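# Move wooden block from bench onto cart floor

## Task

Lift the wooden block from the bench and lay it flat on the cart's floor at the handle end, next to the profiles. The drop flap must stay open, and anything already in place must still be in place at the end. Finish with the block released, both hands empty and withdrawn from the cart, and the robot upright (not fallen, not leaning) and touching nothing.

## Robot and tools

ROBOT. A Rainbow Robotics RB-Y1: a wheeled base with two drive wheels and two rear casters, a folding torso, a pan/tilt head and two 7-joint arms with parallel grippers. The base is 0.58 m wide, its front edge is 0.10 m ahead of the wheel axle and its rear 0.57 m behind. Spinning in place sweeps a 0.58 m radius. Wrist camera cases stick out sideways and can collide; with arms as at start the robot is up to 0.73 m wide.

FRAMES. All positions are metres in the base frame: origin on the floor midway between the drive wheels, x forward, y left, z up. left_hand and right_hand are the points midway between each gripper's pads; fingers point along the hand's -z, and close along its x. chest is a spine point 0.08 m below the shoulders. base_odometry is relative to where the base started, with heading in rad (positive = left), and counts only wheel rotation, so slip or bumps distort it.

move. One action per call. Options: "base" and/or "joints" (plus optional min_time_s and contact_limits); or "target" alone or with min_time_s; or contact_limits alone. An empty call just reports state and images.
- base: one object {"x_m_s", "turn_rad_s", "for_s"}. These are velocities held for a duration, not positions. x_m_s is forward speed in m/s (negative = backward), magnitude 0.005 to 0.4 or 0. turn_rad_s is turn rate in rad/s, positive = left, magnitude 0.02 to 1.509 or 0. for_s is 0.1 to 5 s. Missing velocities are 0; no sideways motion. Acceleration is 0.4 m/s² (turns 0.5 rad/s²), so the base coasts up to 1 s (turns 3.1 s) after for_s. Travel is about speed × for_s. If |x_m_s| + 0.27|turn_rad_s| exceeds 0.4, both shrink together.
- joints: an object keyed by joint name, each value an absolute target. Angles in rad, grippers as pad opening in m (0 to 0.1). Ranges: torso_squat_rad 0..1.2 (larger lowers chest), torso_shift_rad -0.3..0.6 (positive hips forward), torso_pitch_rad -0.2..1.4 (positive bows forward), torso_yaw_rad -1.5..1.5 (positive left; raise both arms outward by 0.2 rad or more first). Shoulder pitch ±2.356 (negative swings forward/up); left_shoulder_roll 0..3.141, right_shoulder_roll -3.141..0 (away from body lifts the arm sideways); shoulder yaw ±2.094 (positive turns forearm left on both arms); elbow -2.617..0.01 (negative bends); forearm roll ±3.141; wrist pitch -1.57..1.919; hand roll ±2.705; head_pan_rad ±0.523 (positive left); head_tilt_rad -0.35..1.57 (positive down). Torso combos must hold: squat+shift ≤1.52; squat−shift+pitch ≤1.57; shift+0.5pitch−0.4squat ≤0.7; shift+0.3pitch−0.5squat ≤0.39, otherwise the torso stops partway with off_target.
- target: absolute pose for one hand: side ("left"/"right"), x, y, z in m in the base frame (-3..3), quat_wxyz as four numbers w,x,y,z in the form the hand lines print. It is converted once into joint angles, so the hand travels on an arc; split long moves into short steps. The elbow is never solved straighter than -0.267. Status: reached (within 10 mm and 2°), short (with error), or refused (with reason). Not allowed while another move is running.
- min_time_s: 0.1 to 8 s, a lower bound on arm/head/torso motion time.
- contact_limits: per gripper (left_gripper_m, right_gripper_m), motor current in mA, 200 to 672.5, default 672.5, persists until changed. Grip force scales with (limit − 100).
- cameras: list from head_camera, left_wrist_camera, right_wrist_camera, all; omitted = all, [] = none.
- blocking: true/omitted waits until everything is at rest; false returns in about 0.5 s while motion continues (check with wait(0), line "earlier move"). A later move overrides only what it names.

wait: seconds 0 to 10; commands nothing, returns state and images, ends early when running moves finish. stop: brakes all running motion; braked parts say "stopped" and may keep pressing. zoom_image: camera name and region [x0,y0,x1,y1] in pixels of that camera's latest image, at most 504×504 (head 896×504, wrists 644×364). read_manual: licence text only. finished_scene: scene = current scene number; ends it irreversibly, so only call once the goal holds.

GRIPPING. Command an opening at least 0.005 m narrower than the object; pads then squeeze at roughly 44–55 N and the gripper shows off_target or done, both normal. Each arm is rated 3 kg.

RESULT LINES. "move" is done or the worst status. Statuses: done, moving, off_target (rested short, may still push), not_followed (arm-collision check held the command; a cause line follows), time_out, contact_stop (torso only), limit_stop_at_<name> (built-in limit or self-collision guard), torque_fault, limit_stop_at_motor_heat. A time_out or contact_stop halts the whole group (torso, left arm, or right arm). on_its_own lists things the robot did uncommanded. wheel_motors_off = 1 while wheel drives are disabled. lidar_m: 12 rough ranges in m, 30° sectors counter-clockwise from straight ahead (4th left, 7th behind, 10th right), seen in a plane 0.23 m up, "-" = nothing. motor_effort: wheel motor % (peak in brackets), under ~30 at rest if free. Joint torques and external torques per arm joint; wrist force/torque in hand axes, uncalibrated with offsets. Motor temperatures per arm. The pictures line names image order.

AVOID. A refused call, or an unrequested stop, cancels the rest of that reply's move/wait/finished_scene calls. Never let the arms hit or squeeze each other, including grippers and camera cases; a hard press ends the scene. Keep rolls about 0.5 rad outward when both arms reach forward. Contact torque at a joint's load limit (shoulders 65.8, elbow 33.8, wrist joints 23.5 N m) freezes the robot 10 s. Motors at 80 °C brake the arm 30–60 s; avoid holding stretched or blocked poses. The base does not stop at obstacles; a stalled wheel cuts wheel power for 2 s. The base can slide under furniture the body cannot, risking a fall. Heavy loads far forward, or abrupt stops after driving forward, can tip the robot. Place the block gently rather than dropping it, release only when it is still, then back the hands away so nothing is touched.

Each tool is called after ">>>" by a JSON object that holds its "api" and its "payload", one argument or row to a line.

## Session

>>> {"api": "move", "payload": {
  "joints": {"head_pan_rad":0.0,"head_tilt_rad":0.9}
}}

>>> {"api": "move", "payload": {
  "joints": {"head_pan_rad":0.52,"head_tilt_rad":0.6},
  "cameras": ["head_camera"]
}}

>>> {"api": "move", "payload": {
  "joints": {"head_pan_rad":-0.52,"head_tilt_rad":0.6},
  "cameras": ["head_camera"]
}}

Scene clock: 1.00 s.
Joint torques (N m): left_arm=[-1.56 -0.75 0.68 -0.48 -0.13 -0.55 -0.13] | right_arm=[-3.64 -0.59 -0.78 -1.41 0.04 -0.56 0]
External joint torques (N m): left_arm=[-0.17 -0.9 0.67 0.08 -0.14 -0.13 -0.12] | right_arm=[-0.04 0.53 -0.73 0.22 -0.02 0.03 -0.02]
Motor temperatures (°C): left_arm=[30 28 32 36 34 33 38] | right_arm=[34 30 32 30 35 36 34]
Wrist force (N): left_arm=[-0.1 1.3 -7.8] | right_arm=[-2.6 0.9 -4.7]
Wrist torque (N m): left_arm=[-0.30 0.15 0.11] | right_arm=[-0.08 -0.10 -0.10]
Wrist force, peak (N): left_arm=[0.1 1.6 -7.9] | right_arm=[-2.9 0.8 -5.4]
move: done
base_odometry: x=+0.000 y=+0.000 heading=+0.000
lidar_m: 0.74 1.04 1.57 4.56 1.51 1.06 1.01 1.09 1.44 3.61 1.10 0.79
base_status: not commanded
joint_positions: torso_squat_rad=+0.350 torso_shift_rad=+0.000 torso_pitch_rad=+0.000 torso_yaw_rad=+0.000 left_shoulder_pitch_rad=+0.037 left_shoulder_roll_rad=+0.004 left_shoulder_yaw_rad=-0.043 left_elbow_rad=-0.196 left_forearm_roll_rad=-0.014 left_wrist_pitch_rad=+0.002 left_hand_roll_rad=+0.027 left_gripper_m=+0.099 right_shoulder_pitch_rad=-0.040 right_shoulder_roll_rad=-0.021 right_shoulder_yaw_rad=-0.018 right_elbow_rad=-0.235 right_forearm_roll_rad=+0.049 right_wrist_pitch_rad=-0.014 right_hand_roll_rad=+0.035 right_gripper_m=+0.099 head_pan_rad=+0.000 head_tilt_rad=+0.900
joint_status: all done
wheel_motors_off: 0
motor_effort: left_wheel=+0(1) right_wheel=+0(2)
chest: x=-0.2280 y=+0.0001 z=+1.2475 quat_wxyz=(+1.000, +0.000, +0.000, +0.000) (m; base frame)
left_hand: x=-0.1598 y=+0.2200 z=+0.5653 quat_wxyz=(+0.997, +0.000, -0.079, -0.009) (m; base frame)
right_hand: x=-0.0823 y=-0.2360 z=+0.5770 quat_wxyz=(+0.989, -0.016, -0.142, +0.041) (m; base frame)
pictures: head_camera, left_wrist_camera, right_wrist_camera
camera_calibration:
head_camera: T_world_to_cam=[[-0.00752545, -0.999504, -0.0305734, 0.0419166], [-0.746479, 0.0259588, -0.664902, 0.860292], [0.665366, 0.0178187, -0.746305, 1.16253], [0, 0, 0, 1]] pos_world=[-0.131004, -0.00115113, 1.44089]
left_wrist_camera: T_world_to_cam=[[0.988724, 0.00955725, 0.149443, 0.0708295], [-0.0605519, -0.88722, 0.457355, -0.0439141], [0.13696, -0.461247, -0.876637, 0.69141], [0, 0, 0, 1]] pos_world=[-0.167385, 0.279272, 0.615616]
right_wrist_camera: T_world_to_cam=[[-0.945892, -0.11441, -0.303643, 0.0691098], [-0.245093, 0.865166, 0.437513, -0.0414065], [0.212646, 0.488261, -0.846394, 0.69334], [0, 0, 0, 1]] pos_world=[-0.0922137, -0.2948, 0.62594]

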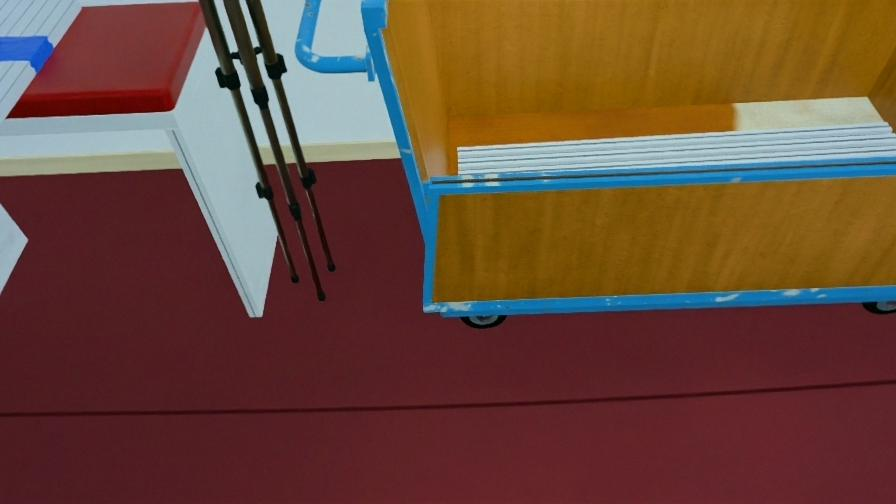

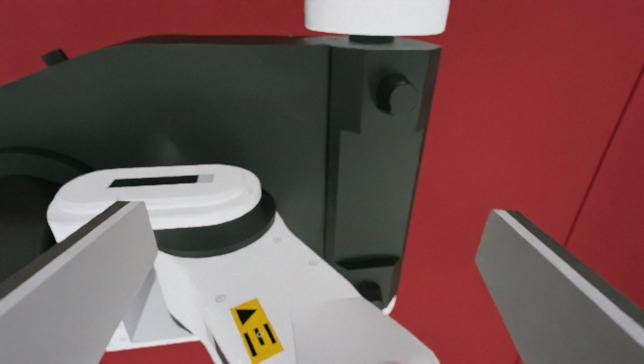

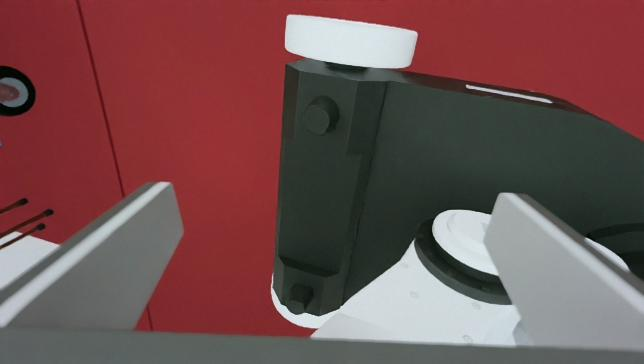

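Scene clock: 2.00 s.
Joint torques (N m): left_arm=[-1.64 -0.97 0.92 -0.58 -0.05 -0.7 -0.06] | right_arm=[-3.38 -0.49 -0.73 -1.49 -0.09 -0.58 -0.03]
External joint torques (N m): left_arm=[-0.26 -1.12 0.91 -0.03 -0.05 -0.28 -0.05] | right_arm=[0.22 0.63 -0.69 0.15 -0.15 0.01 -0.05]
Motor temperatures (°C): left_arm=[30 28 32 36 34 33 38] | right_arm=[34 30 32 30 35 36 34]
Wrist force (N): left_arm=[0.0 1.1 -7.6] | right_arm=[-2.7 1.0 -4.6]
Wrist torque (N m): left_arm=[-0.30 0.17 0.11] | right_arm=[-0.10 -0.12 -0.10]
Wrist force, peak (N): left_arm=[-0.7 1.3 -8.3] | right_arm=[-2.9 1.1 -5.3]
move: done
base_odometry: x=+0.000 y=+0.000 heading=+0.000
lidar_m: 0.73 1.03 1.56 4.57 1.51 1.07 1.02 1.08 1.44 3.62 1.08 0.79
base_status: not commanded
joint_positions: torso_squat_rad=+0.350 torso_shift_rad=+0.000 torso_pitch_rad=+0.000 torso_yaw_rad=+0.000 left_shoulder_pitch_rad=+0.037 left_shoulder_roll_rad=+0.004 left_shoulder_yaw_rad=-0.043 left_elbow_rad=-0.196 left_forearm_roll_rad=-0.014 left_wrist_pitch_rad=+0.002 left_hand_roll_rad=+0.027 left_gripper_m=+0.099 right_shoulder_pitch_rad=-0.040 right_shoulder_roll_rad=-0.021 right_shoulder_yaw_rad=-0.018 right_elbow_rad=-0.235 right_forearm_roll_rad=+0.049 right_wrist_pitch_rad=-0.014 right_hand_roll_rad=+0.035 right_gripper_m=+0.099 head_pan_rad=+0.520 head_tilt_rad=+0.600
joint_status: all done
wheel_motors_off: 0
motor_effort: left_wheel=+0(1) right_wheel=-1(2)
chest: x=-0.2280 y=+0.0001 z=+1.2475 quat_wxyz=(+1.000, +0.000, +0.000, +0.000) (m; base frame)
left_hand: x=-0.1598 y=+0.2200 z=+0.5653 quat_wxyz=(+0.997, +0.000, -0.079, -0.009) (m; base frame)
right_hand: x=-0.0823 y=-0.2360 z=+0.5770 quat_wxyz=(+0.989, -0.016, -0.142, +0.041) (m; base frame)
pictures: head_camera
camera_calibration:
head_camera: T_world_to_cam=[[0.498213, -0.866484, -0.0314502, 0.14729], [-0.461322, -0.234191, -0.855767, 1.19539], [0.734143, 0.440863, -0.516405, 0.843793], [0, 0, 0, 1]] pos_world=[-0.141388, 0.0355768, 1.46335]

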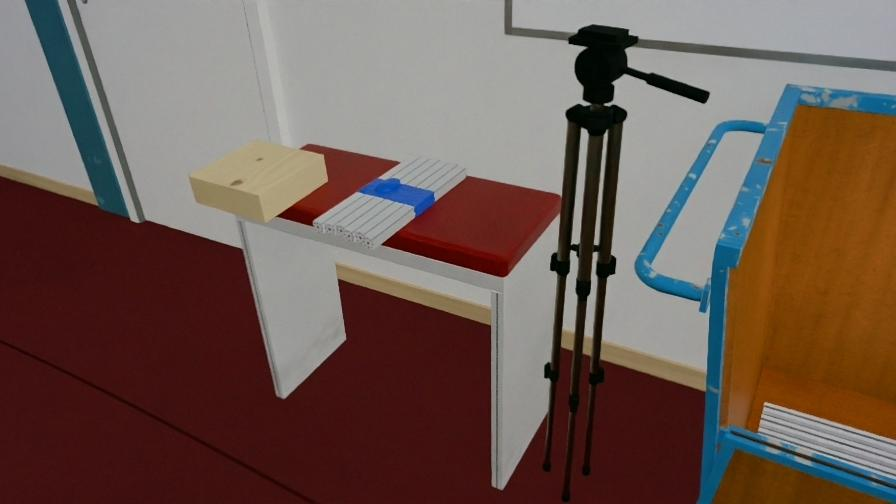

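Scene clock: 3.37 s.
Joint torques (N m): left_arm=[-1.53 -0.45 0.69 -0.48 -0.1 -0.63 -0.04] | right_arm=[-3.46 -0.55 -0.65 -1.29 -0.03 -0.52 0.06]
External joint torques (N m): left_arm=[-0.15 -0.6 0.68 0.08 -0.1 -0.21 -0.03] | right_arm=[0.14 0.57 -0.61 0.34 -0.09 0.07 0.04]
Motor temperatures (°C): left_arm=[30 28 32 36 34 33 38] | right_arm=[34 30 32 30 35 36 34]
Wrist force (N): left_arm=[-0.5 1.1 -7.3] | right_arm=[-2.4 1.2 -5.0]
Wrist torque (N m): left_arm=[-0.30 0.10 0.04] | right_arm=[-0.10 -0.06 -0.10]
Wrist force, peak (N): left_arm=[0.3 1.8 -8.1] | right_arm=[-2.9 1.1 -5.5]
move: done
base_odometry: x=+0.000 y=+0.000 heading=+0.000
lidar_m: 0.74 1.02 1.57 4.57 1.51 1.08 1.02 1.08 1.43 3.61 1.10 0.78
base_status: not commanded
joint_positions: torso_squat_rad=+0.350 torso_shift_rad=+0.000 torso_pitch_rad=+0.000 torso_yaw_rad=+0.000 left_shoulder_pitch_rad=+0.037 left_shoulder_roll_rad=+0.004 left_shoulder_yaw_rad=-0.043 left_elbow_rad=-0.196 left_forearm_roll_rad=-0.014 left_wrist_pitch_rad=+0.002 left_hand_roll_rad=+0.027 left_gripper_m=+0.099 right_shoulder_pitch_rad=-0.040 right_shoulder_roll_rad=-0.021 right_shoulder_yaw_rad=-0.018 right_elbow_rad=-0.235 right_forearm_roll_rad=+0.049 right_wrist_pitch_rad=-0.014 right_hand_roll_rad=+0.035 right_gripper_m=+0.099 head_pan_rad=-0.520 head_tilt_rad=+0.600
joint_status: all done
wheel_motors_off: 0
motor_effort: left_wheel=+0(1) right_wheel=+0(2)
chest: x=-0.2280 y=+0.0001 z=+1.2475 quat_wxyz=(+1.000, +0.000, +0.000, +0.000) (m; base frame)
left_hand: x=-0.1598 y=+0.2200 z=+0.5653 quat_wxyz=(+0.997, +0.000, -0.079, -0.009) (m; base frame)
right_hand: x=-0.0823 y=-0.2360 z=+0.5770 quat_wxyz=(+0.989, -0.016, -0.142, +0.041) (m; base frame)
pictures: head_camera
camera_calibration:
head_camera: T_world_to_cam=[[-0.495067, -0.868285, -0.0314512, -0.0572399], [-0.435413, 0.279258, -0.855821, 1.2007], [0.75188, -0.409995, -0.516314, 0.847468], [0, 0, 0, 1]] pos_world=[-0.142731, -0.0375481, 1.46335]

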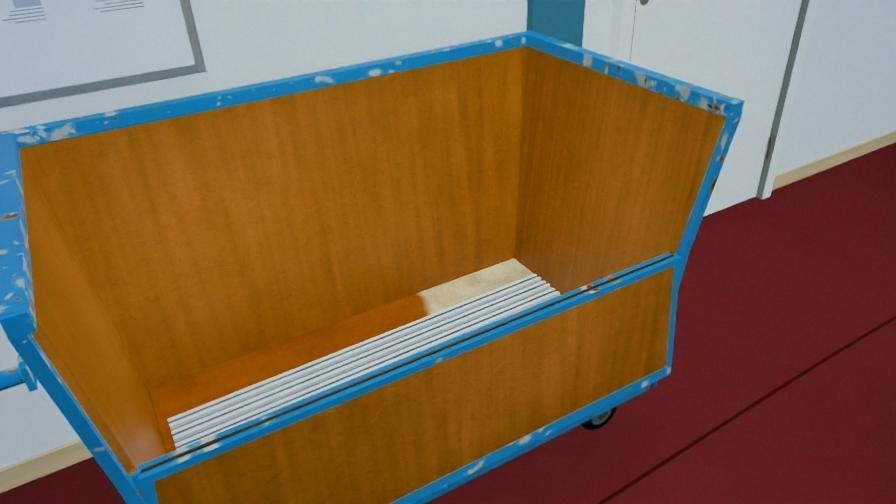

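>>> {"api": "move", "payload": {
  "base": {"turn_rad_s":1.0,"for_s":1.57},
  "joints": {"head_pan_rad":0,"head_tilt_rad":0.7},
  "cameras": ["head_camera"]
}}

>>> {"api": "move", "payload": {
  "base": {"x_m_s":0.4,"for_s":2.55},
  "cameras": ["head_camera"]
}}

>>> {"api": "move", "payload": {
  "base": {"turn_rad_s":-1.0,"for_s":1.57},
  "cameras": ["head_camera"]
}}

Scene clock: 25.97 s.
Joint torques (N m): left_arm=[-2.03 -0.77 0.78 -0.52 0.02 -0.67 -0.06] | right_arm=[-3.48 -0.46 -0.63 -1.46 -0.17 -0.53 -0.03]
External joint torques (N m): left_arm=[-0.65 -0.93 0.77 0.04 0.01 -0.24 -0.06] | right_arm=[0.12 0.65 -0.59 0.17 -0.23 0.07 -0.05]
Motor temperatures (°C): left_arm=[30 28 32 35 34 33 38] | right_arm=[34 30 32 30 35 36 34]
Wrist force (N): left_arm=[-0.1 1.9 -7.6] | right_arm=[-2.5 0.7 -4.2]
Wrist torque (N m): left_arm=[-0.38 0.11 0.10] | right_arm=[-0.05 -0.08 -0.09]
Wrist force, peak (N): left_arm=[0.2 1.5 -8.5] | right_arm=[-2.8 1.6 -5.5]
move: done
base_odometry: x=+0.000 y=+0.000 heading=+1.227
lidar_m: 1.57 2.58 1.28 1.04 1.03 1.12 1.77 3.84 1.00 0.75 0.74 1.05
base_status: done (sent for 1.57 of 1.57 s)
joint_positions: torso_squat_rad=+0.350 torso_shift_rad=+0.000 torso_pitch_rad=+0.000 torso_yaw_rad=+0.000 left_shoulder_pitch_rad=+0.037 left_shoulder_roll_rad=+0.004 left_shoulder_yaw_rad=-0.043 left_elbow_rad=-0.196 left_forearm_roll_rad=-0.014 left_wrist_pitch_rad=+0.002 left_hand_roll_rad=+0.027 left_gripper_m=+0.099 right_shoulder_pitch_rad=-0.040 right_shoulder_roll_rad=-0.021 right_shoulder_yaw_rad=-0.018 right_elbow_rad=-0.235 right_forearm_roll_rad=+0.049 right_wrist_pitch_rad=-0.014 right_hand_roll_rad=+0.035 right_gripper_m=+0.099 head_pan_rad=+0.000 head_tilt_rad=+0.700
joint_status: all done
wheel_motors_off: 0
motor_effort: left_wheel=+6(33) right_wheel=+20(50)
chest: x=-0.2280 y=+0.0001 z=+1.2475 quat_wxyz=(+1.000, +0.000, +0.000, +0.000) (m; base frame)
left_hand: x=-0.1598 y=+0.2200 z=+0.5653 quat_wxyz=(+0.997, +0.000, -0.079, -0.009) (m; base frame)
right_hand: x=-0.0823 y=-0.2360 z=+0.5770 quat_wxyz=(+0.989, -0.016, -0.142, +0.041) (m; base frame)
pictures: head_camera
camera_calibration:
head_camera: T_world_to_cam=[[-0.00136179, -0.999502, -0.0315404, 0.0444914], [-0.599449, 0.0260612, -0.799988, 1.0861], [0.800412, 0.0178174, -0.599186, 0.977407], [0, 0, 0, 1]] pos_world=[-0.131205, -0.00125082, 1.45592]

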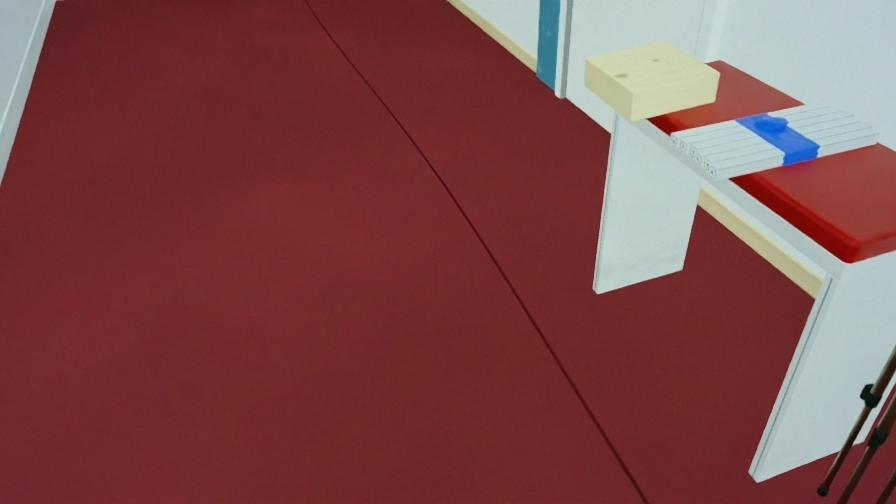

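Scene clock: 29.93 s.
Joint torques (N m): left_arm=[-1.09 -0.8 1.13 -0.34 -0.09 -0.57 0.02] | right_arm=[-2.85 -0.5 -0.94 -1.34 -0.12 -0.56 -0.05]
External joint torques (N m): left_arm=[0.29 -0.95 1.12 0.22 -0.09 -0.15 0.03] | right_arm=[0.75 0.62 -0.9 0.29 -0.18 0.04 -0.06]
Motor temperatures (°C): left_arm=[30 28 32 35 34 33 37] | right_arm=[34 30 32 30 35 36 34]
Wrist force (N): left_arm=[-0.6 1.7 -8.1] | right_arm=[-2.9 0.9 -5.1]
Wrist torque (N m): left_arm=[-0.35 0.02 0.12] | right_arm=[-0.05 -0.13 -0.12]
Wrist force, peak (N): left_arm=[0.1 1.9 -8.4] | right_arm=[-3.1 1.5 -5.2]
move: done
base_odometry: x=+0.346 y=+0.967 heading=+1.228
lidar_m: 1.96 3.50 1.74 1.40 1.39 1.51 2.40 0.98 0.70 0.70 0.75 0.63
base_status: done (sent for 2.57 of 2.57 s)
joint_positions: torso_squat_rad=+0.350 torso_shift_rad=+0.000 torso_pitch_rad=+0.000 torso_yaw_rad=+0.000 left_shoulder_pitch_rad=+0.037 left_shoulder_roll_rad=+0.004 left_shoulder_yaw_rad=-0.043 left_elbow_rad=-0.196 left_forearm_roll_rad=-0.014 left_wrist_pitch_rad=+0.002 left_hand_roll_rad=+0.027 left_gripper_m=+0.099 right_shoulder_pitch_rad=-0.040 right_shoulder_roll_rad=-0.021 right_shoulder_yaw_rad=-0.018 right_elbow_rad=-0.235 right_forearm_roll_rad=+0.049 right_wrist_pitch_rad=-0.014 right_hand_roll_rad=+0.035 right_gripper_m=+0.099 head_pan_rad=+0.000 head_tilt_rad=+0.700
joint_status: not commanded
wheel_motors_off: 0
motor_effort: left_wheel=+16(48) right_wheel=-15(48)
chest: x=-0.2279 y=+0.0001 z=+1.2475 quat_wxyz=(+1.000, +0.000, +0.000, +0.000) (m; base frame)
left_hand: x=-0.1597 y=+0.2200 z=+0.5653 quat_wxyz=(+0.997, +0.000, -0.079, -0.009) (m; base frame)
right_hand: x=-0.0823 y=-0.2360 z=+0.5770 quat_wxyz=(+0.989, -0.016, -0.142, +0.041) (m; base frame)
pictures: head_camera
camera_calibration:
head_camera: T_world_to_cam=[[-0.00130483, -0.999504, -0.0314619, 0.0443844], [-0.59956, 0.0259618, -0.799908, 1.08603], [0.800329, 0.0178195, -0.599297, 0.977478], [0, 0, 0, 1]] pos_world=[-0.131105, -0.00125112, 1.45592]

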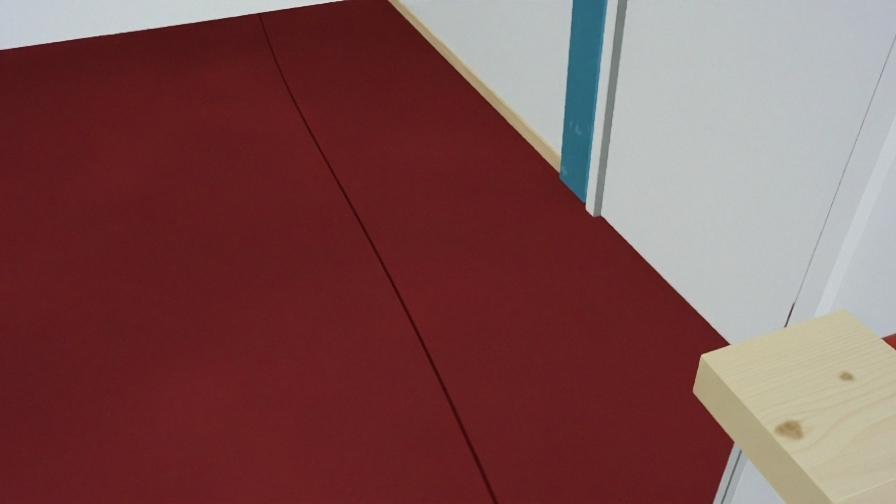

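Scene clock: 33.43 s.
Joint torques (N m): left_arm=[-1.57 -0.78 0.53 -0.46 -0.1 -0.68 -0.12] | right_arm=[-3.02 -0.87 -0.72 -1.29 -0.18 -0.55 -0.14]
External joint torques (N m): left_arm=[-0.19 -0.92 0.52 0.09 -0.1 -0.25 -0.11] | right_arm=[0.58 0.26 -0.68 0.34 -0.24 0.04 -0.15]
Motor temperatures (°C): left_arm=[30 28 32 35 34 33 37] | right_arm=[34 30 32 30 35 36 34]
Wrist force (N): left_arm=[-0.6 1.8 -7.5] | right_arm=[-2.4 1.2 -5.0]
Wrist torque (N m): left_arm=[-0.35 0.08 0.10] | right_arm=[-0.09 -0.10 -0.11]
Wrist force, peak (N): left_arm=[-0.6 1.5 -8.2] | right_arm=[-2.9 1.1 -5.3]
move: done
base_odometry: x=+0.345 y=+0.967 heading=+0.001
lidar_m: 1.16 0.62 1.60 4.08 2.06 1.45 1.39 1.46 1.94 1.68 0.95 0.68
base_status: done (sent for 1.57 of 1.57 s)
joint_positions: torso_squat_rad=+0.350 torso_shift_rad=+0.000 torso_pitch_rad=+0.000 torso_yaw_rad=+0.000 left_shoulder_pitch_rad=+0.037 left_shoulder_roll_rad=+0.004 left_shoulder_yaw_rad=-0.043 left_elbow_rad=-0.196 left_forearm_roll_rad=-0.014 left_wrist_pitch_rad=+0.002 left_hand_roll_rad=+0.027 left_gripper_m=+0.099 right_shoulder_pitch_rad=-0.040 right_shoulder_roll_rad=-0.021 right_shoulder_yaw_rad=-0.018 right_elbow_rad=-0.235 right_forearm_roll_rad=+0.049 right_wrist_pitch_rad=-0.014 right_hand_roll_rad=+0.035 right_gripper_m=+0.099 head_pan_rad=+0.000 head_tilt_rad=+0.700
joint_status: not commanded
wheel_motors_off: 0
motor_effort: left_wheel=+22(43) right_wheel=+2(49)
chest: x=-0.2280 y=+0.0001 z=+1.2475 quat_wxyz=(+1.000, +0.000, +0.000, +0.000) (m; base frame)
left_hand: x=-0.1597 y=+0.2200 z=+0.5653 quat_wxyz=(+0.997, +0.000, -0.079, -0.009) (m; base frame)
right_hand: x=-0.0823 y=-0.2359 z=+0.5770 quat_wxyz=(+0.989, -0.016, -0.142, +0.041) (m; base frame)
pictures: head_camera
camera_calibration:
head_camera: T_world_to_cam=[[-0.00130483, -0.999504, -0.0314619, 0.0443844], [-0.59956, 0.0259618, -0.799908, 1.08603], [0.800329, 0.0178195, -0.599297, 0.977478], [0, 0, 0, 1]] pos_world=[-0.131105, -0.00125112, 1.45592]

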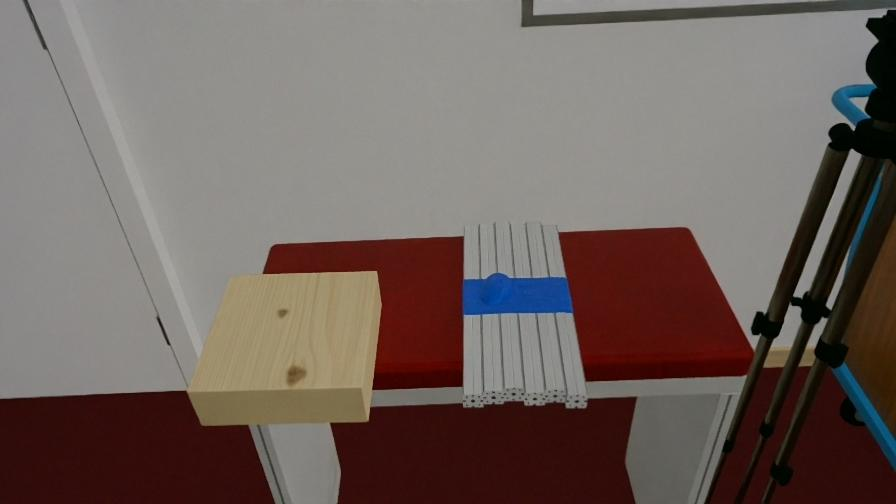

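>>> {"api": "move", "payload": {
  "joints": {"left_shoulder_pitch_rad":-0.5,"left_shoulder_roll_rad":0.1,"left_shoulder_yaw_rad":0,"left_elbow_rad":-0.8,"left_forearm_roll_rad":0,"left_wrist_pitch_rad":0,"left_hand_roll_rad":0,"right_shoulder_pitch_rad":-0.7,"right_shoulder_roll_rad":-0.25,"right_elbow_rad":-2.35,"right_shoulder_yaw_rad":0,"right_forearm_roll_rad":0,"right_wrist_pitch_rad":0,"right_hand_roll_rad":0},
  "cameras": []
}}

>>> {"api": "move", "payload": {
  "joints": {"torso_squat_rad":0.8,"torso_pitch_rad":0.5,"head_tilt_rad":0.4,"head_pan_rad":0.3},
  "cameras": []
}}

>>> {"api": "move", "payload": {
  "target": {"side":"left","x":0.36,"y":0.25,"z":0.755,"quat_wxyz":[0.7071,0,-0.7071,0]}
}}

Scene clock: 42.17 s.
Joint torques (N m): left_arm=[-16.8 2.43 2.21 -8.98 0.11 -2.02 -0.28] | right_arm=[-14.85 -4.33 -1.72 -2.05 -0.27 0.05 -0.18]
External joint torques (N m): left_arm=[1.78 -1.09 1.18 0.88 0.08 -0.09 -0.23] | right_arm=[-0.7 -0.76 0.63 0.22 -0.28 0.21 -0.18]
Motor temperatures (°C): left_arm=[30 28 32 36 34 33 37] | right_arm=[34 30 32 30 35 36 34]
Wrist force (N): left_arm=[-5.0 1.0 -3.7] | right_arm=[-2.3 2.2 7.5]
Wrist torque (N m): left_arm=[-0.32 -0.11 0.13] | right_arm=[-0.25 -0.15 -0.08]
Wrist force, peak (N): left_arm=[-3.3 -0.2 -8.2] | right_arm=[-7.5 2.1 3.8]
move: done
base_odometry: x=+0.345 y=+0.967 heading=+0.001
lidar_m: 1.16 0.63 1.59 4.07 2.07 1.44 1.39 1.47 1.95 1.69 0.94 0.68
base_status: not commanded
joint_positions: torso_squat_rad=+0.350 torso_shift_rad=+0.000 torso_pitch_rad=+0.000 torso_yaw_rad=+0.000 left_shoulder_pitch_rad=-0.500 left_shoulder_roll_rad=+0.100 left_shoulder_yaw_rad=+0.000 left_elbow_rad=-0.800 left_forearm_roll_rad=+0.000 left_wrist_pitch_rad=+0.000 left_hand_roll_rad=+0.000 left_gripper_m=+0.099 right_shoulder_pitch_rad=-0.700 right_shoulder_roll_rad=-0.250 right_shoulder_yaw_rad=+0.000 right_elbow_rad=-2.350 right_forearm_roll_rad=+0.000 right_wrist_pitch_rad=+0.000 right_hand_roll_rad=+0.000 right_gripper_m=+0.099 head_pan_rad=+0.000 head_tilt_rad=+0.700
joint_status: all done
wheel_motors_off: 0
motor_effort: left_wheel=+21(27) right_wheel=+4(10)
chest: x=-0.2280 y=+0.0001 z=+1.2475 quat_wxyz=(+1.000, +0.000, +0.000, +0.000) (m; base frame)
left_hand: x=+0.3828 y=+0.1990 z=+0.9263 quat_wxyz=(+0.799, +0.016, -0.595, -0.086) (m; base frame)
right_hand: x=+0.0489 y=-0.1247 z=+1.6020 quat_wxyz=(+0.051, +0.025, -0.989, +0.137) (m; base frame)
pictures: none
No camera images: "cameras" was empty.

Scene clock: 44.67 s.
Joint torques (N m): left_arm=[-7.24 0.71 1.11 -6.37 0.09 -1.66 -0.33] | right_arm=[-11.09 -3.53 -1.67 -7.53 -0.18 -1.19 -0.16]
External joint torques (N m): left_arm=[0.15 -0.91 0.63 0.3 0.07 -0.18 -0.29] | right_arm=[-0.08 -0.62 0.26 -0.74 -0.31 -0.14 -0.18]
Motor temperatures (°C): left_arm=[30 28 32 36 34 33 37] | right_arm=[34 30 32 30 35 36 34]
Wrist force (N): left_arm=[-3.3 1.1 -6.1] | right_arm=[-5.0 2.2 5.8]
Wrist torque (N m): left_arm=[-0.29 -0.03 0.13] | right_arm=[-0.29 -0.31 -0.10]
Wrist force, peak (N): left_arm=[-4.5 1.1 -6.3] | right_arm=[-5.2 1.8 6.5]
move: done
base_odometry: x=+0.345 y=+0.967 heading=+0.001
lidar_m: 1.16 0.63 1.58 4.07 2.06 1.47 1.39 1.45 1.94 1.70 0.96 0.68
base_status: not commanded
joint_positions: torso_squat_rad=+0.800 torso_shift_rad=+0.000 torso_pitch_rad=+0.500 torso_yaw_rad=+0.000 left_shoulder_pitch_rad=-0.500 left_shoulder_roll_rad=+0.100 left_shoulder_yaw_rad=+0.000 left_elbow_rad=-0.800 left_forearm_roll_rad=+0.000 left_wrist_pitch_rad=+0.000 left_hand_roll_rad=+0.000 left_gripper_m=+0.099 right_shoulder_pitch_rad=-0.700 right_shoulder_roll_rad=-0.250 right_shoulder_yaw_rad=+0.000 right_elbow_rad=-2.350 right_forearm_roll_rad=+0.000 right_wrist_pitch_rad=+0.000 right_hand_roll_rad=+0.000 right_gripper_m=+0.099 head_pan_rad=+0.300 head_tilt_rad=+0.400
joint_status: all done
wheel_motors_off: 0
motor_effort: left_wheel=+17(23) right_wheel=+1(7)
chest: x=-0.0796 y=+0.0001 z=+1.0397 quat_wxyz=(+0.969, +0.000, +0.247, +0.000) (m; base frame)
left_hand: x=+0.3022 y=+0.1990 z=+0.4648 quat_wxyz=(+0.922, -0.006, -0.378, -0.087) (m; base frame)
right_hand: x=+0.3335 y=-0.1248 z=+1.2180 quat_wxyz=(+0.294, +0.058, -0.946, +0.127) (m; base frame)
pictures: none
No camera images: "cameras" was empty.

Scene clock: 46.27 s.
Joint torques (N m): left_arm=[-4.58 0.94 2.54 -9.72 0.1 -2.19 0.21] | right_arm=[-11.46 -3.97 -1.7 -7.56 -0.16 -1.06 -0.19]
External joint torques (N m): left_arm=[-0.18 -1.1 1.39 0.48 0.06 -0.19 0.26] | right_arm=[-0.45 -1.07 0.23 -0.77 -0.29 -0.01 -0.22]
Motor temperatures (°C): left_arm=[30 28 32 36 34 33 37] | right_arm=[34 30 32 30 35 36 34]
Wrist force (N): left_arm=[-5.8 1.1 -2.3] | right_arm=[-4.6 2.2 5.9]
Wrist torque (N m): left_arm=[-0.25 -0.18 0.16] | right_arm=[-0.25 -0.29 -0.11]
Wrist force, peak (N): left_arm=[-5.5 1.5 -6.3] | right_arm=[-5.1 1.7 6.6]
move: done
base_odometry: x=+0.345 y=+0.967 heading=+0.001
lidar_m: 1.16 0.62 1.60 4.07 2.06 1.46 1.39 1.45 1.96 1.68 0.95 0.67
base_status: not commanded
joint_positions: torso_squat_rad=+0.800 torso_shift_rad=+0.000 torso_pitch_rad=+0.500 torso_yaw_rad=+0.000 left_shoulder_pitch_rad=-0.129 left_shoulder_roll_rad=+0.090 left_shoulder_yaw_rad=+0.067 left_elbow_rad=-1.716 left_forearm_roll_rad=+0.048 left_wrist_pitch_rad=-0.229 left_hand_roll_rad=+0.043 left_gripper_m=+0.099 right_shoulder_pitch_rad=-0.700 right_shoulder_roll_rad=-0.250 right_shoulder_yaw_rad=+0.000 right_elbow_rad=-2.350 right_forearm_roll_rad=+0.000 right_wrist_pitch_rad=+0.000 right_hand_roll_rad=+0.000 right_gripper_m=+0.099 head_pan_rad=+0.300 head_tilt_rad=+0.400
joint_status: all done
wheel_motors_off: 0
motor_effort: left_wheel=+18(19) right_wheel=+0(2)
chest: x=-0.0796 y=+0.0001 z=+1.0397 quat_wxyz=(+0.969, +0.000, +0.247, +0.000) (m; base frame)
left_hand: x=+0.3599 y=+0.2500 z=+0.7551 quat_wxyz=(+0.707, +0.000, -0.707, +0.000) (m; base frame)
left_hand_status: reached (checked arc, planned for 1.2 s): 0 mm and 0.0 deg off.
right_hand: x=+0.3335 y=-0.1247 z=+1.2180 quat_wxyz=(+0.294, +0.058, -0.946, +0.127) (m; base frame)
pictures: head_camera, left_wrist_camera, right_wrist_camera
camera_calibration:
head_camera: T_world_to_cam=[[0.251309, -0.952483, -0.172104, 0.197502], [-0.74014, -0.0745264, -0.66831, 0.883089], [0.623728, 0.295333, -0.7237, 0.794773], [0, 0, 0, 1]] pos_world=[0.108253, 0.0192075, 1.19935]
left_wrist_camera: T_world_to_cam=[[0.00810067, 0.0267628, 0.999609, -0.7649], [-0.459328, -0.887841, 0.0274928, 0.395519], [0.88823, -0.459371, 0.0051008, -0.136209], [0, 0, 0, 1]] pos_world=[0.308854, 0.309059, 0.754422]
right_wrist_camera: T_world_to_cam=[[0.839247, 0.0150199, -0.543542, 0.382802], [-0.40202, 0.690206, -0.60166, 0.980038], [0.366119, 0.723457, 0.585292, -0.672555], [0, 0, 0, 1]] pos_world=[0.318965, -0.195613, 1.19136]

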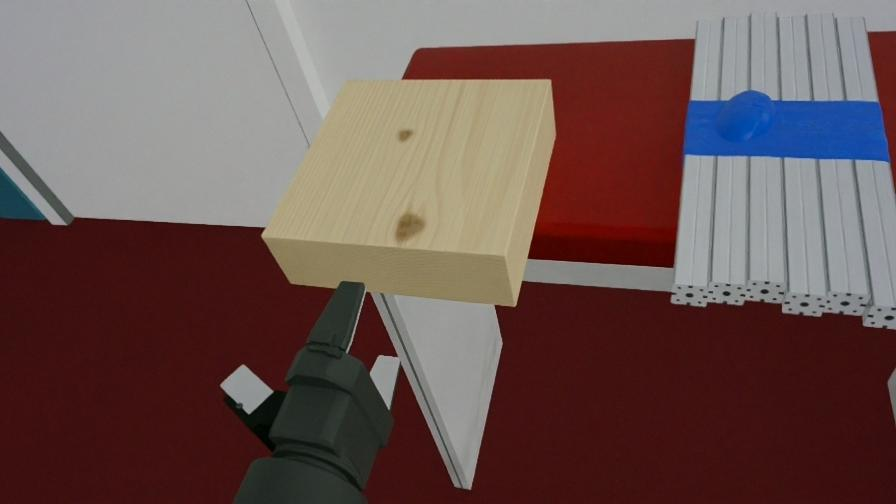

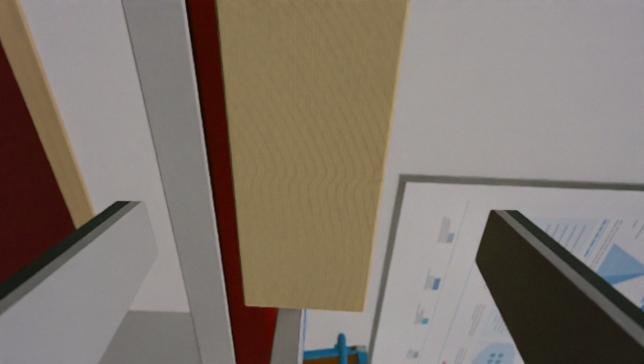

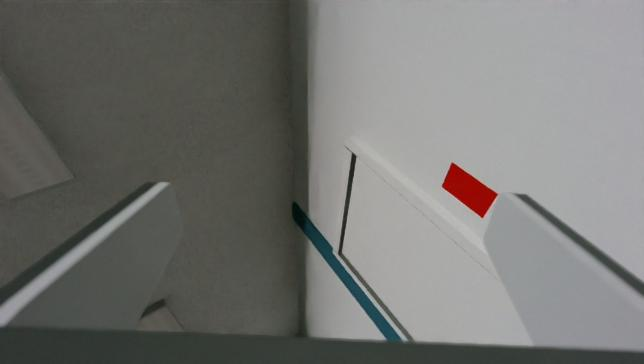

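>>> {"api": "move", "payload": {
  "target": {"side":"left","x":0.38,"y":0.252,"z":0.746,"quat_wxyz":[0.7071,0,-0.7071,0]},
  "cameras": []
}}

>>> {"api": "move", "payload": {
  "target": {"side":"left","x":0.43,"y":0.252,"z":0.746,"quat_wxyz":[0.7071,0,-0.7071,0]}
}}

Scene clock: 51.23 s.
Joint torques (N m): left_arm=[-4.95 2.09 2.65 -9.18 0.01 -2.35 0.13] | right_arm=[-11.27 -3.83 -2.05 -7.65 -0.06 -1.14 -0.15]
External joint torques (N m): left_arm=[0.71 -0.35 1.45 0.96 -0.04 -0.35 0.19] | right_arm=[-0.26 -0.92 -0.12 -0.86 -0.19 -0.09 -0.18]
Motor temperatures (°C): left_arm=[30 28 32 36 34 33 37] | right_arm=[34 30 32 30 35 36 34]
Wrist force (N): left_arm=[-5.8 1.5 -1.9] | right_arm=[-5.0 1.5 5.7]
Wrist torque (N m): left_arm=[-0.29 -0.13 0.23] | right_arm=[-0.19 -0.34 -0.09]
Wrist force, peak (N): left_arm=[-7.1 1.7 -0.8] | right_arm=[-5.0 1.7 6.6]
move: done
base_odometry: x=+0.345 y=+0.967 heading=+0.001
lidar_m: 1.17 0.63 1.58 4.06 2.05 1.46 1.39 1.45 1.94 1.68 0.95 0.68
base_status: not commanded
joint_positions: torso_squat_rad=+0.800 torso_shift_rad=+0.000 torso_pitch_rad=+0.500 torso_yaw_rad=+0.000 left_shoulder_pitch_rad=-0.211 left_shoulder_roll_rad=+0.101 left_shoulder_yaw_rad=+0.087 left_elbow_rad=-1.620 left_forearm_roll_rad=+0.051 left_wrist_pitch_rad=-0.245 left_hand_roll_rad=+0.044 left_gripper_m=+0.099 right_shoulder_pitch_rad=-0.700 right_shoulder_roll_rad=-0.250 right_shoulder_yaw_rad=+0.000 right_elbow_rad=-2.350 right_forearm_roll_rad=+0.000 right_wrist_pitch_rad=+0.000 right_hand_roll_rad=+0.000 right_gripper_m=+0.099 head_pan_rad=+0.300 head_tilt_rad=+0.400
joint_status: all done
wheel_motors_off: 0
motor_effort: left_wheel=+17(19) right_wheel=+2(3)
chest: x=-0.0796 y=+0.0001 z=+1.0397 quat_wxyz=(+0.969, +0.000, +0.247, +0.000) (m; base frame)
left_hand: x=+0.3800 y=+0.2519 z=+0.7462 quat_wxyz=(+0.707, +0.000, -0.707, +0.000) (m; base frame)
left_hand_status: reached (checked arc, planned for 0.4 s): 0 mm and 0.0 deg off.
right_hand: x=+0.3335 y=-0.1247 z=+1.2180 quat_wxyz=(+0.294, +0.058, -0.946, +0.127) (m; base frame)
pictures: none
No camera images: "cameras" was empty.

Scene clock: 52.03 s.
Joint torques (N m): left_arm=[-7.51 2.34 2.38 -9.22 0.09 -2.14 0.08] | right_arm=[-11.25 -3.26 -1.88 -7.63 -0.3 -1.17 -0.11]
External joint torques (N m): left_arm=[1.13 -0.97 1.19 0.98 0.05 -0.15 0.13] | right_arm=[-0.24 -0.35 0.05 -0.84 -0.43 -0.12 -0.14]
Motor temperatures (°C): left_arm=[30 28 32 36 34 33 37] | right_arm=[34 30 32 30 35 36 34]
Wrist force (N): left_arm=[-6.3 1.6 -1.9] | right_arm=[-4.9 2.1 6.1]
Wrist torque (N m): left_arm=[-0.29 -0.29 0.23] | right_arm=[-0.28 -0.33 -0.11]
Wrist force, peak (N): left_arm=[-6.5 1.7 -1.6] | right_arm=[-5.3 2.1 6.1]
move: done
base_odometry: x=+0.345 y=+0.967 heading=+0.001
lidar_m: 1.16 0.63 1.60 4.07 2.07 1.46 1.38 1.44 1.94 1.70 0.94 0.68
base_status: not commanded
joint_positions: torso_squat_rad=+0.800 torso_shift_rad=+0.000 torso_pitch_rad=+0.500 torso_yaw_rad=+0.000 left_shoulder_pitch_rad=-0.387 left_shoulder_roll_rad=+0.122 left_shoulder_yaw_rad=+0.129 left_elbow_rad=-1.469 left_forearm_roll_rad=+0.058 left_wrist_pitch_rad=-0.222 left_hand_roll_rad=+0.039 left_gripper_m=+0.099 right_shoulder_pitch_rad=-0.700 right_shoulder_roll_rad=-0.250 right_shoulder_yaw_rad=+0.000 right_elbow_rad=-2.350 right_forearm_roll_rad=+0.000 right_wrist_pitch_rad=+0.000 right_hand_roll_rad=+0.000 right_gripper_m=+0.099 head_pan_rad=+0.300 head_tilt_rad=+0.400
joint_status: all done
wheel_motors_off: 0
motor_effort: left_wheel=+17(20) right_wheel=+1(3)
chest: x=-0.0796 y=+0.0001 z=+1.0397 quat_wxyz=(+0.969, +0.000, +0.247, +0.000) (m; base frame)
left_hand: x=+0.4297 y=+0.2519 z=+0.7466 quat_wxyz=(+0.707, +0.000, -0.707, +0.000) (m; base frame)
left_hand_status: reached (checked arc, planned for 0.5 s): 1 mm and 0.1 deg off.
right_hand: x=+0.3335 y=-0.1247 z=+1.2180 quat_wxyz=(+0.294, +0.058, -0.946, +0.127) (m; base frame)
pictures: head_camera, left_wrist_camera, right_wrist_camera
camera_calibration:
head_camera: T_world_to_cam=[[0.251312, -0.952489, -0.172068, 0.197476], [-0.740087, -0.0745285, -0.668369, 0.88322], [0.62379, 0.295315, -0.723654, 0.794784], [0, 0, 0, 1]] pos_world=[0.108253, 0.0192075, 1.19945]
left_wrist_camera: T_world_to_cam=[[0.00975213, 0.0269045, 0.99959, -0.757874], [-0.459046, -0.887959, 0.0283784, 0.428764], [0.888359, -0.459135, 0.00369091, -0.196361], [0, 0, 0, 1]] pos_world=[0.378652, 0.310959, 0.746121]
right_wrist_camera: T_world_to_cam=[[0.839246, 0.0150216, -0.543544, 0.382805], [-0.402023, 0.690206, -0.601659, 0.980037], [0.366119, 0.723457, 0.585292, -0.672555], [0, 0, 0, 1]] pos_world=[0.318965, -0.195613, 1.19136]

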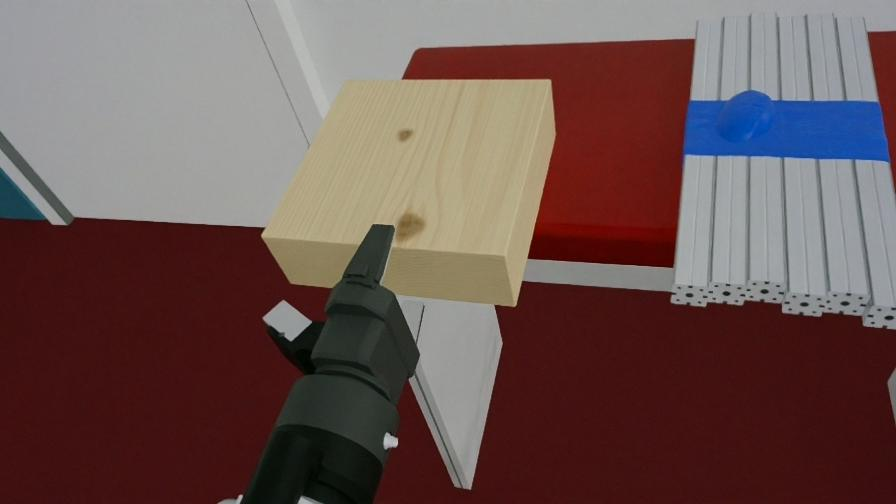

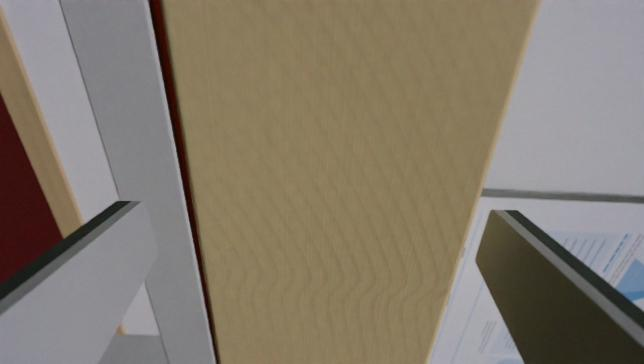

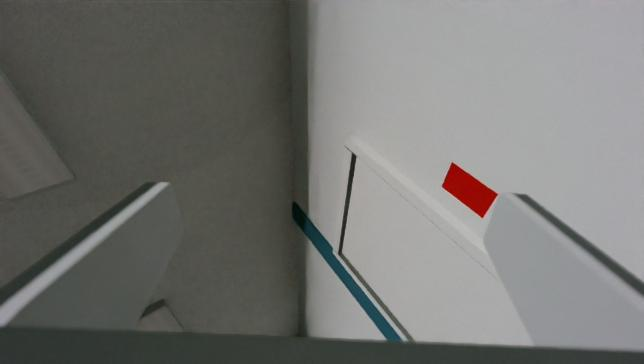

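>>> {"api": "move", "payload": {
  "target": {"side":"left","x":0.425,"y":0.252,"z":0.7515,"quat_wxyz":[0.7071,0,-0.7071,0]},
  "cameras": ["left_wrist_camera"]
}}

>>> {"api": "zoom_image", "payload": {
  "camera": "left_wrist_camera",
  "region": [80, 60, 580, 360]
}}

Scene clock: 54.63 s.
Joint torques (N m): left_arm=[-7.28 2 1.58 -10.04 -0.05 -2.1 0.1] | right_arm=[-11.61 -3.72 -2.26 -7.43 -0.24 -1.03 -0.14]
External joint torques (N m): left_arm=[1.07 -1.2 0.37 0.22 -0.09 -0.1 0.15] | right_arm=[-0.6 -0.81 -0.33 -0.64 -0.37 0.02 -0.17]
Motor temperatures (°C): left_arm=[30 28 32 36 34 33 37] | right_arm=[34 30 32 30 35 36 34]
Wrist force (N): left_arm=[-5.7 1.7 -1.9] | right_arm=[-4.6 1.5 6.1]
Wrist torque (N m): left_arm=[-0.29 -0.17 0.16] | right_arm=[-0.21 -0.27 -0.11]
Wrist force, peak (N): left_arm=[-6.3 2.4 -1.5] | right_arm=[-5.0 1.9 6.5]
move: done
base_odometry: x=+0.345 y=+0.967 heading=+0.001
lidar_m: 1.17 0.63 1.60 4.07 2.07 1.46 1.39 1.45 1.93 1.67 0.95 0.68
base_status: not commanded
joint_positions: torso_squat_rad=+0.800 torso_shift_rad=+0.000 torso_pitch_rad=+0.500 torso_yaw_rad=+0.000 left_shoulder_pitch_rad=-0.365 left_shoulder_roll_rad=+0.119 left_shoulder_yaw_rad=+0.125 left_elbow_rad=-1.508 left_forearm_roll_rad=+0.058 left_wrist_pitch_rad=-0.206 left_hand_roll_rad=+0.040 left_gripper_m=+0.099 right_shoulder_pitch_rad=-0.700 right_shoulder_roll_rad=-0.250 right_shoulder_yaw_rad=+0.000 right_elbow_rad=-2.350 right_forearm_roll_rad=+0.000 right_wrist_pitch_rad=+0.000 right_hand_roll_rad=+0.000 right_gripper_m=+0.099 head_pan_rad=+0.300 head_tilt_rad=+0.400
joint_status: all done
wheel_motors_off: 0
motor_effort: left_wheel=+18(18) right_wheel=+0(3)
chest: x=-0.0796 y=+0.0001 z=+1.0397 quat_wxyz=(+0.969, +0.000, +0.247, +0.000) (m; base frame)
left_hand: x=+0.4252 y=+0.2520 z=+0.7516 quat_wxyz=(+0.707, +0.000, -0.707, +0.000) (m; base frame)
left_hand_status: reached (checked arc, planned for 0.2 s): 0 mm and 0.1 deg off.
right_hand: x=+0.3335 y=-0.1247 z=+1.2180 quat_wxyz=(+0.294, +0.058, -0.946, +0.127) (m; base frame)
pictures: left_wrist_camera
camera_calibration:
left_wrist_camera: T_world_to_cam=[[0.00778532, 0.0268156, 0.99961, -0.761886], [-0.459215, -0.887902, 0.0273955, 0.427524], [0.888291, -0.45925, 0.00540154, -0.193514], [0, 0, 0, 1]] pos_world=[0.374154, 0.311159, 0.750922]

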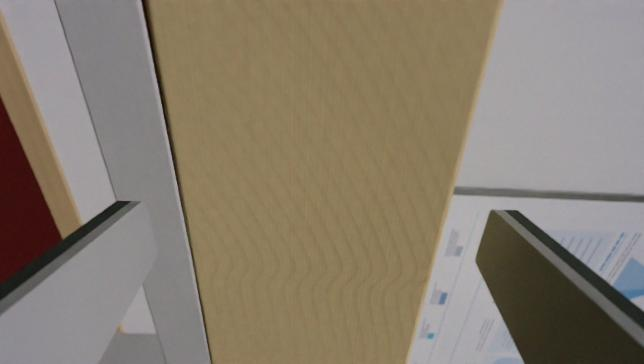

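Scaled by 1.008 from the camera's 644x364 image, which has a finer 1265x715 frame.

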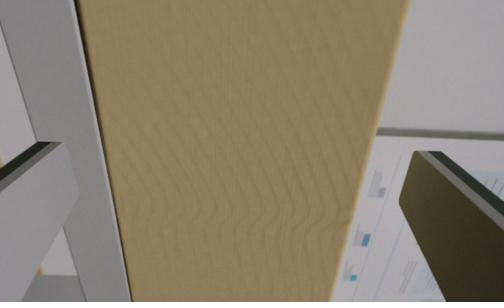

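>>> {"api": "move", "payload": {
  "target": {"side":"left","x":0.482,"y":0.252,"z":0.7512,"quat_wxyz":[0.7071,0,-0.7071,0]},
  "min_time_s": 1,
  "cameras": ["head_camera","left_wrist_camera"]
}}

Scene clock: 57.43 s.
Joint torques (N m): left_arm=[-11.54 3.86 2.64 -9.04 0.25 -2.47 -0.37] | right_arm=[-11.09 -3.65 -1.93 -7.36 -0.17 -1.14 -0.23]
External joint torques (N m): left_arm=[0.38 -0.66 1.48 1.16 0.22 -0.48 -0.32] | right_arm=[-0.08 -0.74 -0.01 -0.57 -0.29 -0.09 -0.26]
Motor temperatures (°C): left_arm=[31 28 32 36 34 33 37] | right_arm=[34 30 32 30 35 36 34]
Wrist force (N): left_arm=[-5.4 1.7 -0.4] | right_arm=[-5.0 1.9 6.1]
Wrist torque (N m): left_arm=[-0.33 -0.24 0.19] | right_arm=[-0.24 -0.33 -0.10]
Wrist force, peak (N): left_arm=[-6.4 2.1 -1.6] | right_arm=[-4.8 2.1 6.4]
move: done
base_odometry: x=+0.345 y=+0.967 heading=+0.001
lidar_m: 1.16 0.62 1.59 4.06 2.06 1.46 1.39 1.45 1.94 1.70 0.96 0.67
base_status: not commanded
joint_positions: torso_squat_rad=+0.800 torso_shift_rad=+0.000 torso_pitch_rad=+0.500 torso_yaw_rad=+0.000 left_shoulder_pitch_rad=-0.578 left_shoulder_roll_rad=+0.154 left_shoulder_yaw_rad=+0.167 left_elbow_rad=-1.279 left_forearm_roll_rad=+0.066 left_wrist_pitch_rad=-0.223 left_hand_roll_rad=+0.036 left_gripper_m=+0.099 right_shoulder_pitch_rad=-0.700 right_shoulder_roll_rad=-0.250 right_shoulder_yaw_rad=+0.000 right_elbow_rad=-2.350 right_forearm_roll_rad=+0.000 right_wrist_pitch_rad=+0.000 right_hand_roll_rad=+0.000 right_gripper_m=+0.099 head_pan_rad=+0.300 head_tilt_rad=+0.400
joint_status: all done
wheel_motors_off: 0
motor_effort: left_wheel=+17(19) right_wheel=+1(3)
chest: x=-0.0796 y=+0.0001 z=+1.0397 quat_wxyz=(+0.969, +0.000, +0.247, +0.000) (m; base frame)
left_hand: x=+0.4820 y=+0.2518 z=+0.7513 quat_wxyz=(+0.707, +0.000, -0.707, +0.000) (m; base frame)
left_hand_status: reached (checked arc, planned for 1.0 s): 0 mm and 0.0 deg off.
right_hand: x=+0.3335 y=-0.1247 z=+1.2180 quat_wxyz=(+0.294, +0.058, -0.946, +0.127) (m; base frame)
pictures: head_camera, left_wrist_camera
camera_calibration:
head_camera: T_world_to_cam=[[0.251312, -0.952489, -0.172068, 0.197476], [-0.740087, -0.0745285, -0.668369, 0.88322], [0.62379, 0.295315, -0.723654, 0.794784], [0, 0, 0, 1]] pos_world=[0.108253, 0.0192075, 1.19945]
left_wrist_camera: T_world_to_cam=[[0.00886825, 0.0269237, 0.999598, -0.762614], [-0.459388, -0.887795, 0.027988, 0.45303], [0.888192, -0.459451, 0.00449524, -0.243273], [0, 0, 0, 1]] pos_world=[0.430953, 0.310958, 0.750722]

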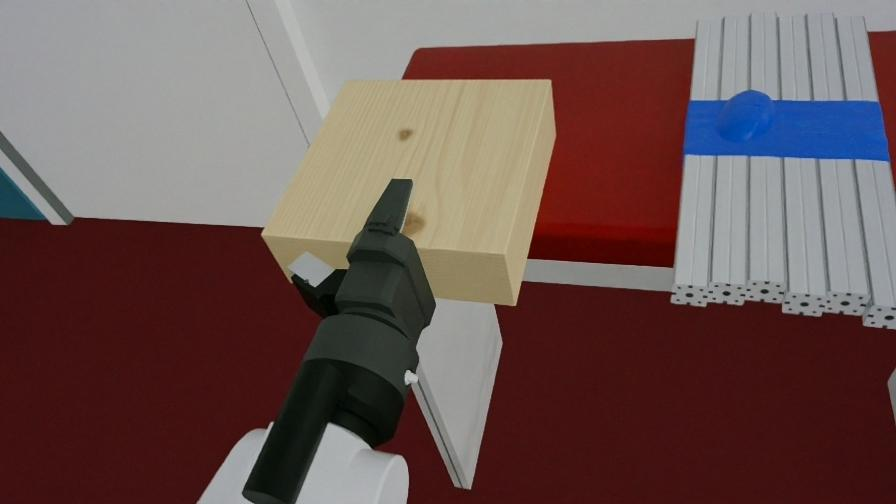

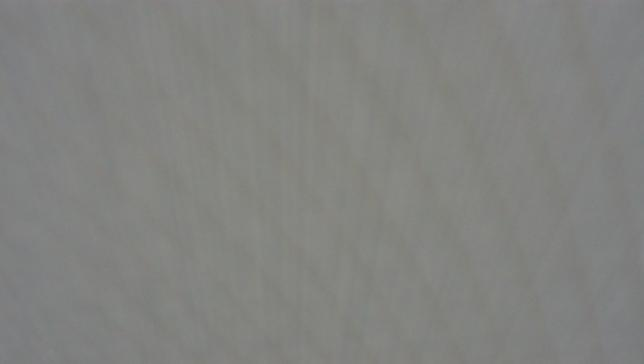

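>>> {"api": "move", "payload": {
  "joints": {"left_gripper_m":0.04},
  "cameras": []
}}

>>> {"api": "move", "payload": {
  "target": {"side":"left","x":0.480,"y":0.252,"z":0.80,"quat_wxyz":[0.7071,0,-0.7071,0]},
  "min_time_s": 2,
  "cameras": ["head_camera","left_wrist_camera"]
}}

Scene clock: 60.00 s.
Joint torques (N m): left_arm=[-10.75 3.75 2.61 -8.21 0.31 -1.1 -0.27] | right_arm=[-10.98 -3.45 -1.99 -7.36 -0.27 -1.09 -0.12]
External joint torques (N m): left_arm=[1.17 -0.77 1.45 1.99 0.27 0.9 -0.22] | right_arm=[0.03 -0.54 -0.06 -0.57 -0.4 -0.03 -0.15]
Motor temperatures (°C): left_arm=[31 28 32 36 34 33 37] | right_arm=[34 30 32 30 35 36 34]
Wrist force (N): left_arm=[-1.1 1.5 0.4] | right_arm=[-5.1 1.8 5.6]
Wrist torque (N m): left_arm=[-0.24 -0.54 0.09] | right_arm=[-0.24 -0.31 -0.09]
Wrist force, peak (N): left_arm=[-6.4 1.2 -0.4] | right_arm=[-4.9 1.7 6.5]
move: off_target
base_odometry: x=+0.345 y=+0.967 heading=+0.001
lidar_m: 1.16 0.64 1.59 4.07 2.05 1.46 1.39 1.46 1.94 1.69 0.95 0.69
base_status: not commanded
joint_positions: torso_squat_rad=+0.800 torso_shift_rad=+0.000 torso_pitch_rad=+0.500 torso_yaw_rad=+0.000 left_shoulder_pitch_rad=-0.578 left_shoulder_roll_rad=+0.154 left_shoulder_yaw_rad=+0.167 left_elbow_rad=-1.279 left_forearm_roll_rad=+0.066 left_wrist_pitch_rad=-0.224 left_hand_roll_rad=+0.036 left_gripper_m=+0.075 right_shoulder_pitch_rad=-0.700 right_shoulder_roll_rad=-0.250 right_shoulder_yaw_rad=+0.000 right_elbow_rad=-2.350 right_forearm_roll_rad=+0.000 right_wrist_pitch_rad=+0.000 right_hand_roll_rad=+0.000 right_gripper_m=+0.099 head_pan_rad=+0.300 head_tilt_rad=+0.400
joint_status: left_gripper_m off_target (ended at +0.075, target +0.040)
wheel_motors_off: 0
motor_effort: left_wheel=+18(19) right_wheel=+1(3)
chest: x=-0.0797 y=+0.0001 z=+1.0398 quat_wxyz=(+0.969, +0.000, +0.247, +0.000) (m; base frame)
left_hand: x=+0.4821 y=+0.2518 z=+0.7517 quat_wxyz=(+0.707, +0.000, -0.707, +0.000) (m; base frame)
right_hand: x=+0.3334 y=-0.1247 z=+1.2181 quat_wxyz=(+0.294, +0.058, -0.946, +0.127) (m; base frame)
pictures: none
No camera images: "cameras" was empty.

Scene clock: 62.33 s.
Joint torques (N m): left_arm=[-22 5.07 4.4 -23.23 -0.04 -9.37 -0.09] | right_arm=[-11.46 -3.47 -2.56 -7.51 -0.17 -1.21 -0.12]
External joint torques (N m): left_arm=[-10.64 0.8 3.12 -12.57 -0.07 -7.37 -0.04] | right_arm=[-0.46 -0.57 -0.63 -0.71 -0.29 -0.16 -0.15]
Motor temperatures (°C): left_arm=[31 28 32 36 34 33 37] | right_arm=[34 30 32 30 35 36 34]
Wrist force (N): left_arm=[-27.9 1.9 -2.4] | right_arm=[-5.3 1.9 5.8]
Wrist torque (N m): left_arm=[-0.21 1.63 0.47] | right_arm=[-0.24 -0.37 -0.10]
Wrist force, peak (N): left_arm=[-29.8 2.3 -2.7] | right_arm=[-5.2 1.7 6.6]
move: done
base_odometry: x=+0.345 y=+0.967 heading=+0.001
lidar_m: 1.16 0.63 1.59 4.07 2.06 1.46 1.38 1.46 1.94 1.69 0.95 0.69
base_status: not commanded
joint_positions: torso_squat_rad=+0.800 torso_shift_rad=+0.000 torso_pitch_rad=+0.501 torso_yaw_rad=+0.000 left_shoulder_pitch_rad=-0.521 left_shoulder_roll_rad=+0.149 left_shoulder_yaw_rad=+0.169 left_elbow_rad=-1.529 left_forearm_roll_rad=+0.068 left_wrist_pitch_rad=-0.025 left_hand_roll_rad=+0.037 left_gripper_m=+0.074 right_shoulder_pitch_rad=-0.700 right_shoulder_roll_rad=-0.250 right_shoulder_yaw_rad=+0.000 right_elbow_rad=-2.350 right_forearm_roll_rad=+0.000 right_wrist_pitch_rad=+0.000 right_hand_roll_rad=+0.000 right_gripper_m=+0.099 head_pan_rad=+0.300 head_tilt_rad=+0.400
joint_status: all done
wheel_motors_off: 0
motor_effort: left_wheel=+17(18) right_wheel=+0(3)
chest: x=-0.0793 y=+0.0001 z=+1.0396 quat_wxyz=(+0.969, +0.000, +0.248, +0.000) (m; base frame)
left_hand: x=+0.4789 y=+0.2523 z=+0.7960 quat_wxyz=(+0.709, +0.000, -0.705, +0.000) (m; base frame)
left_hand_status: reached (checked arc, planned for 2.0 s): 4 mm and 0.3 deg off.
right_hand: x=+0.3340 y=-0.1246 z=+1.2176 quat_wxyz=(+0.294, +0.058, -0.945, +0.127) (m; base frame)
pictures: head_camera, left_wrist_camera
camera_calibration:
head_camera: T_world_to_cam=[[0.251174, -0.95251, -0.172151, 0.197509], [-0.740618, -0.0746097, -0.667771, 0.882741], [0.623214, 0.295225, -0.724187, 0.794931], [0, 0, 0, 1]] pos_world=[0.108753, 0.0193075, 1.19915]
left_wrist_camera: T_world_to_cam=[[0.0139117, 0.0270734, 0.999537, -0.809734], [-0.458852, -0.887991, 0.0304384, 0.448671], [0.888404, -0.459063, 0.0000692391, -0.237179], [0, 0, 0, 1]] pos_world=[0.427849, 0.311459, 0.795719]

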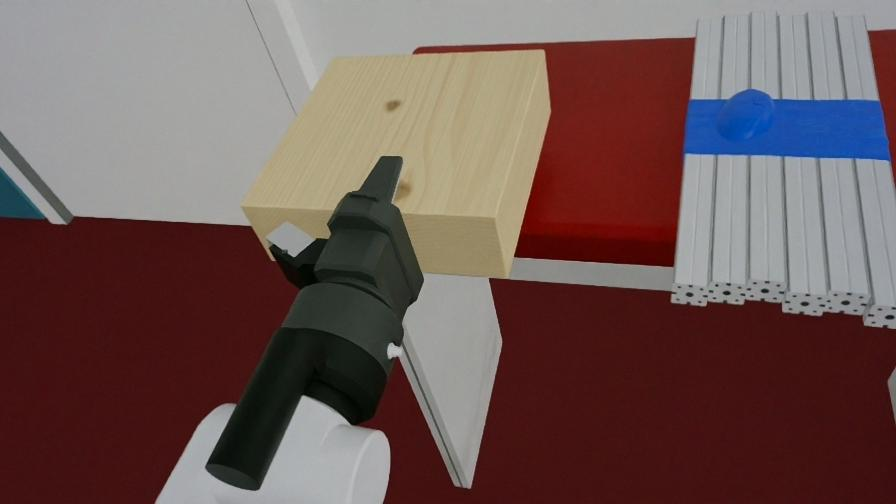

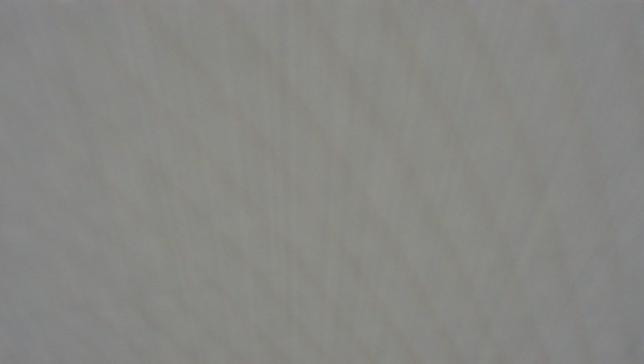

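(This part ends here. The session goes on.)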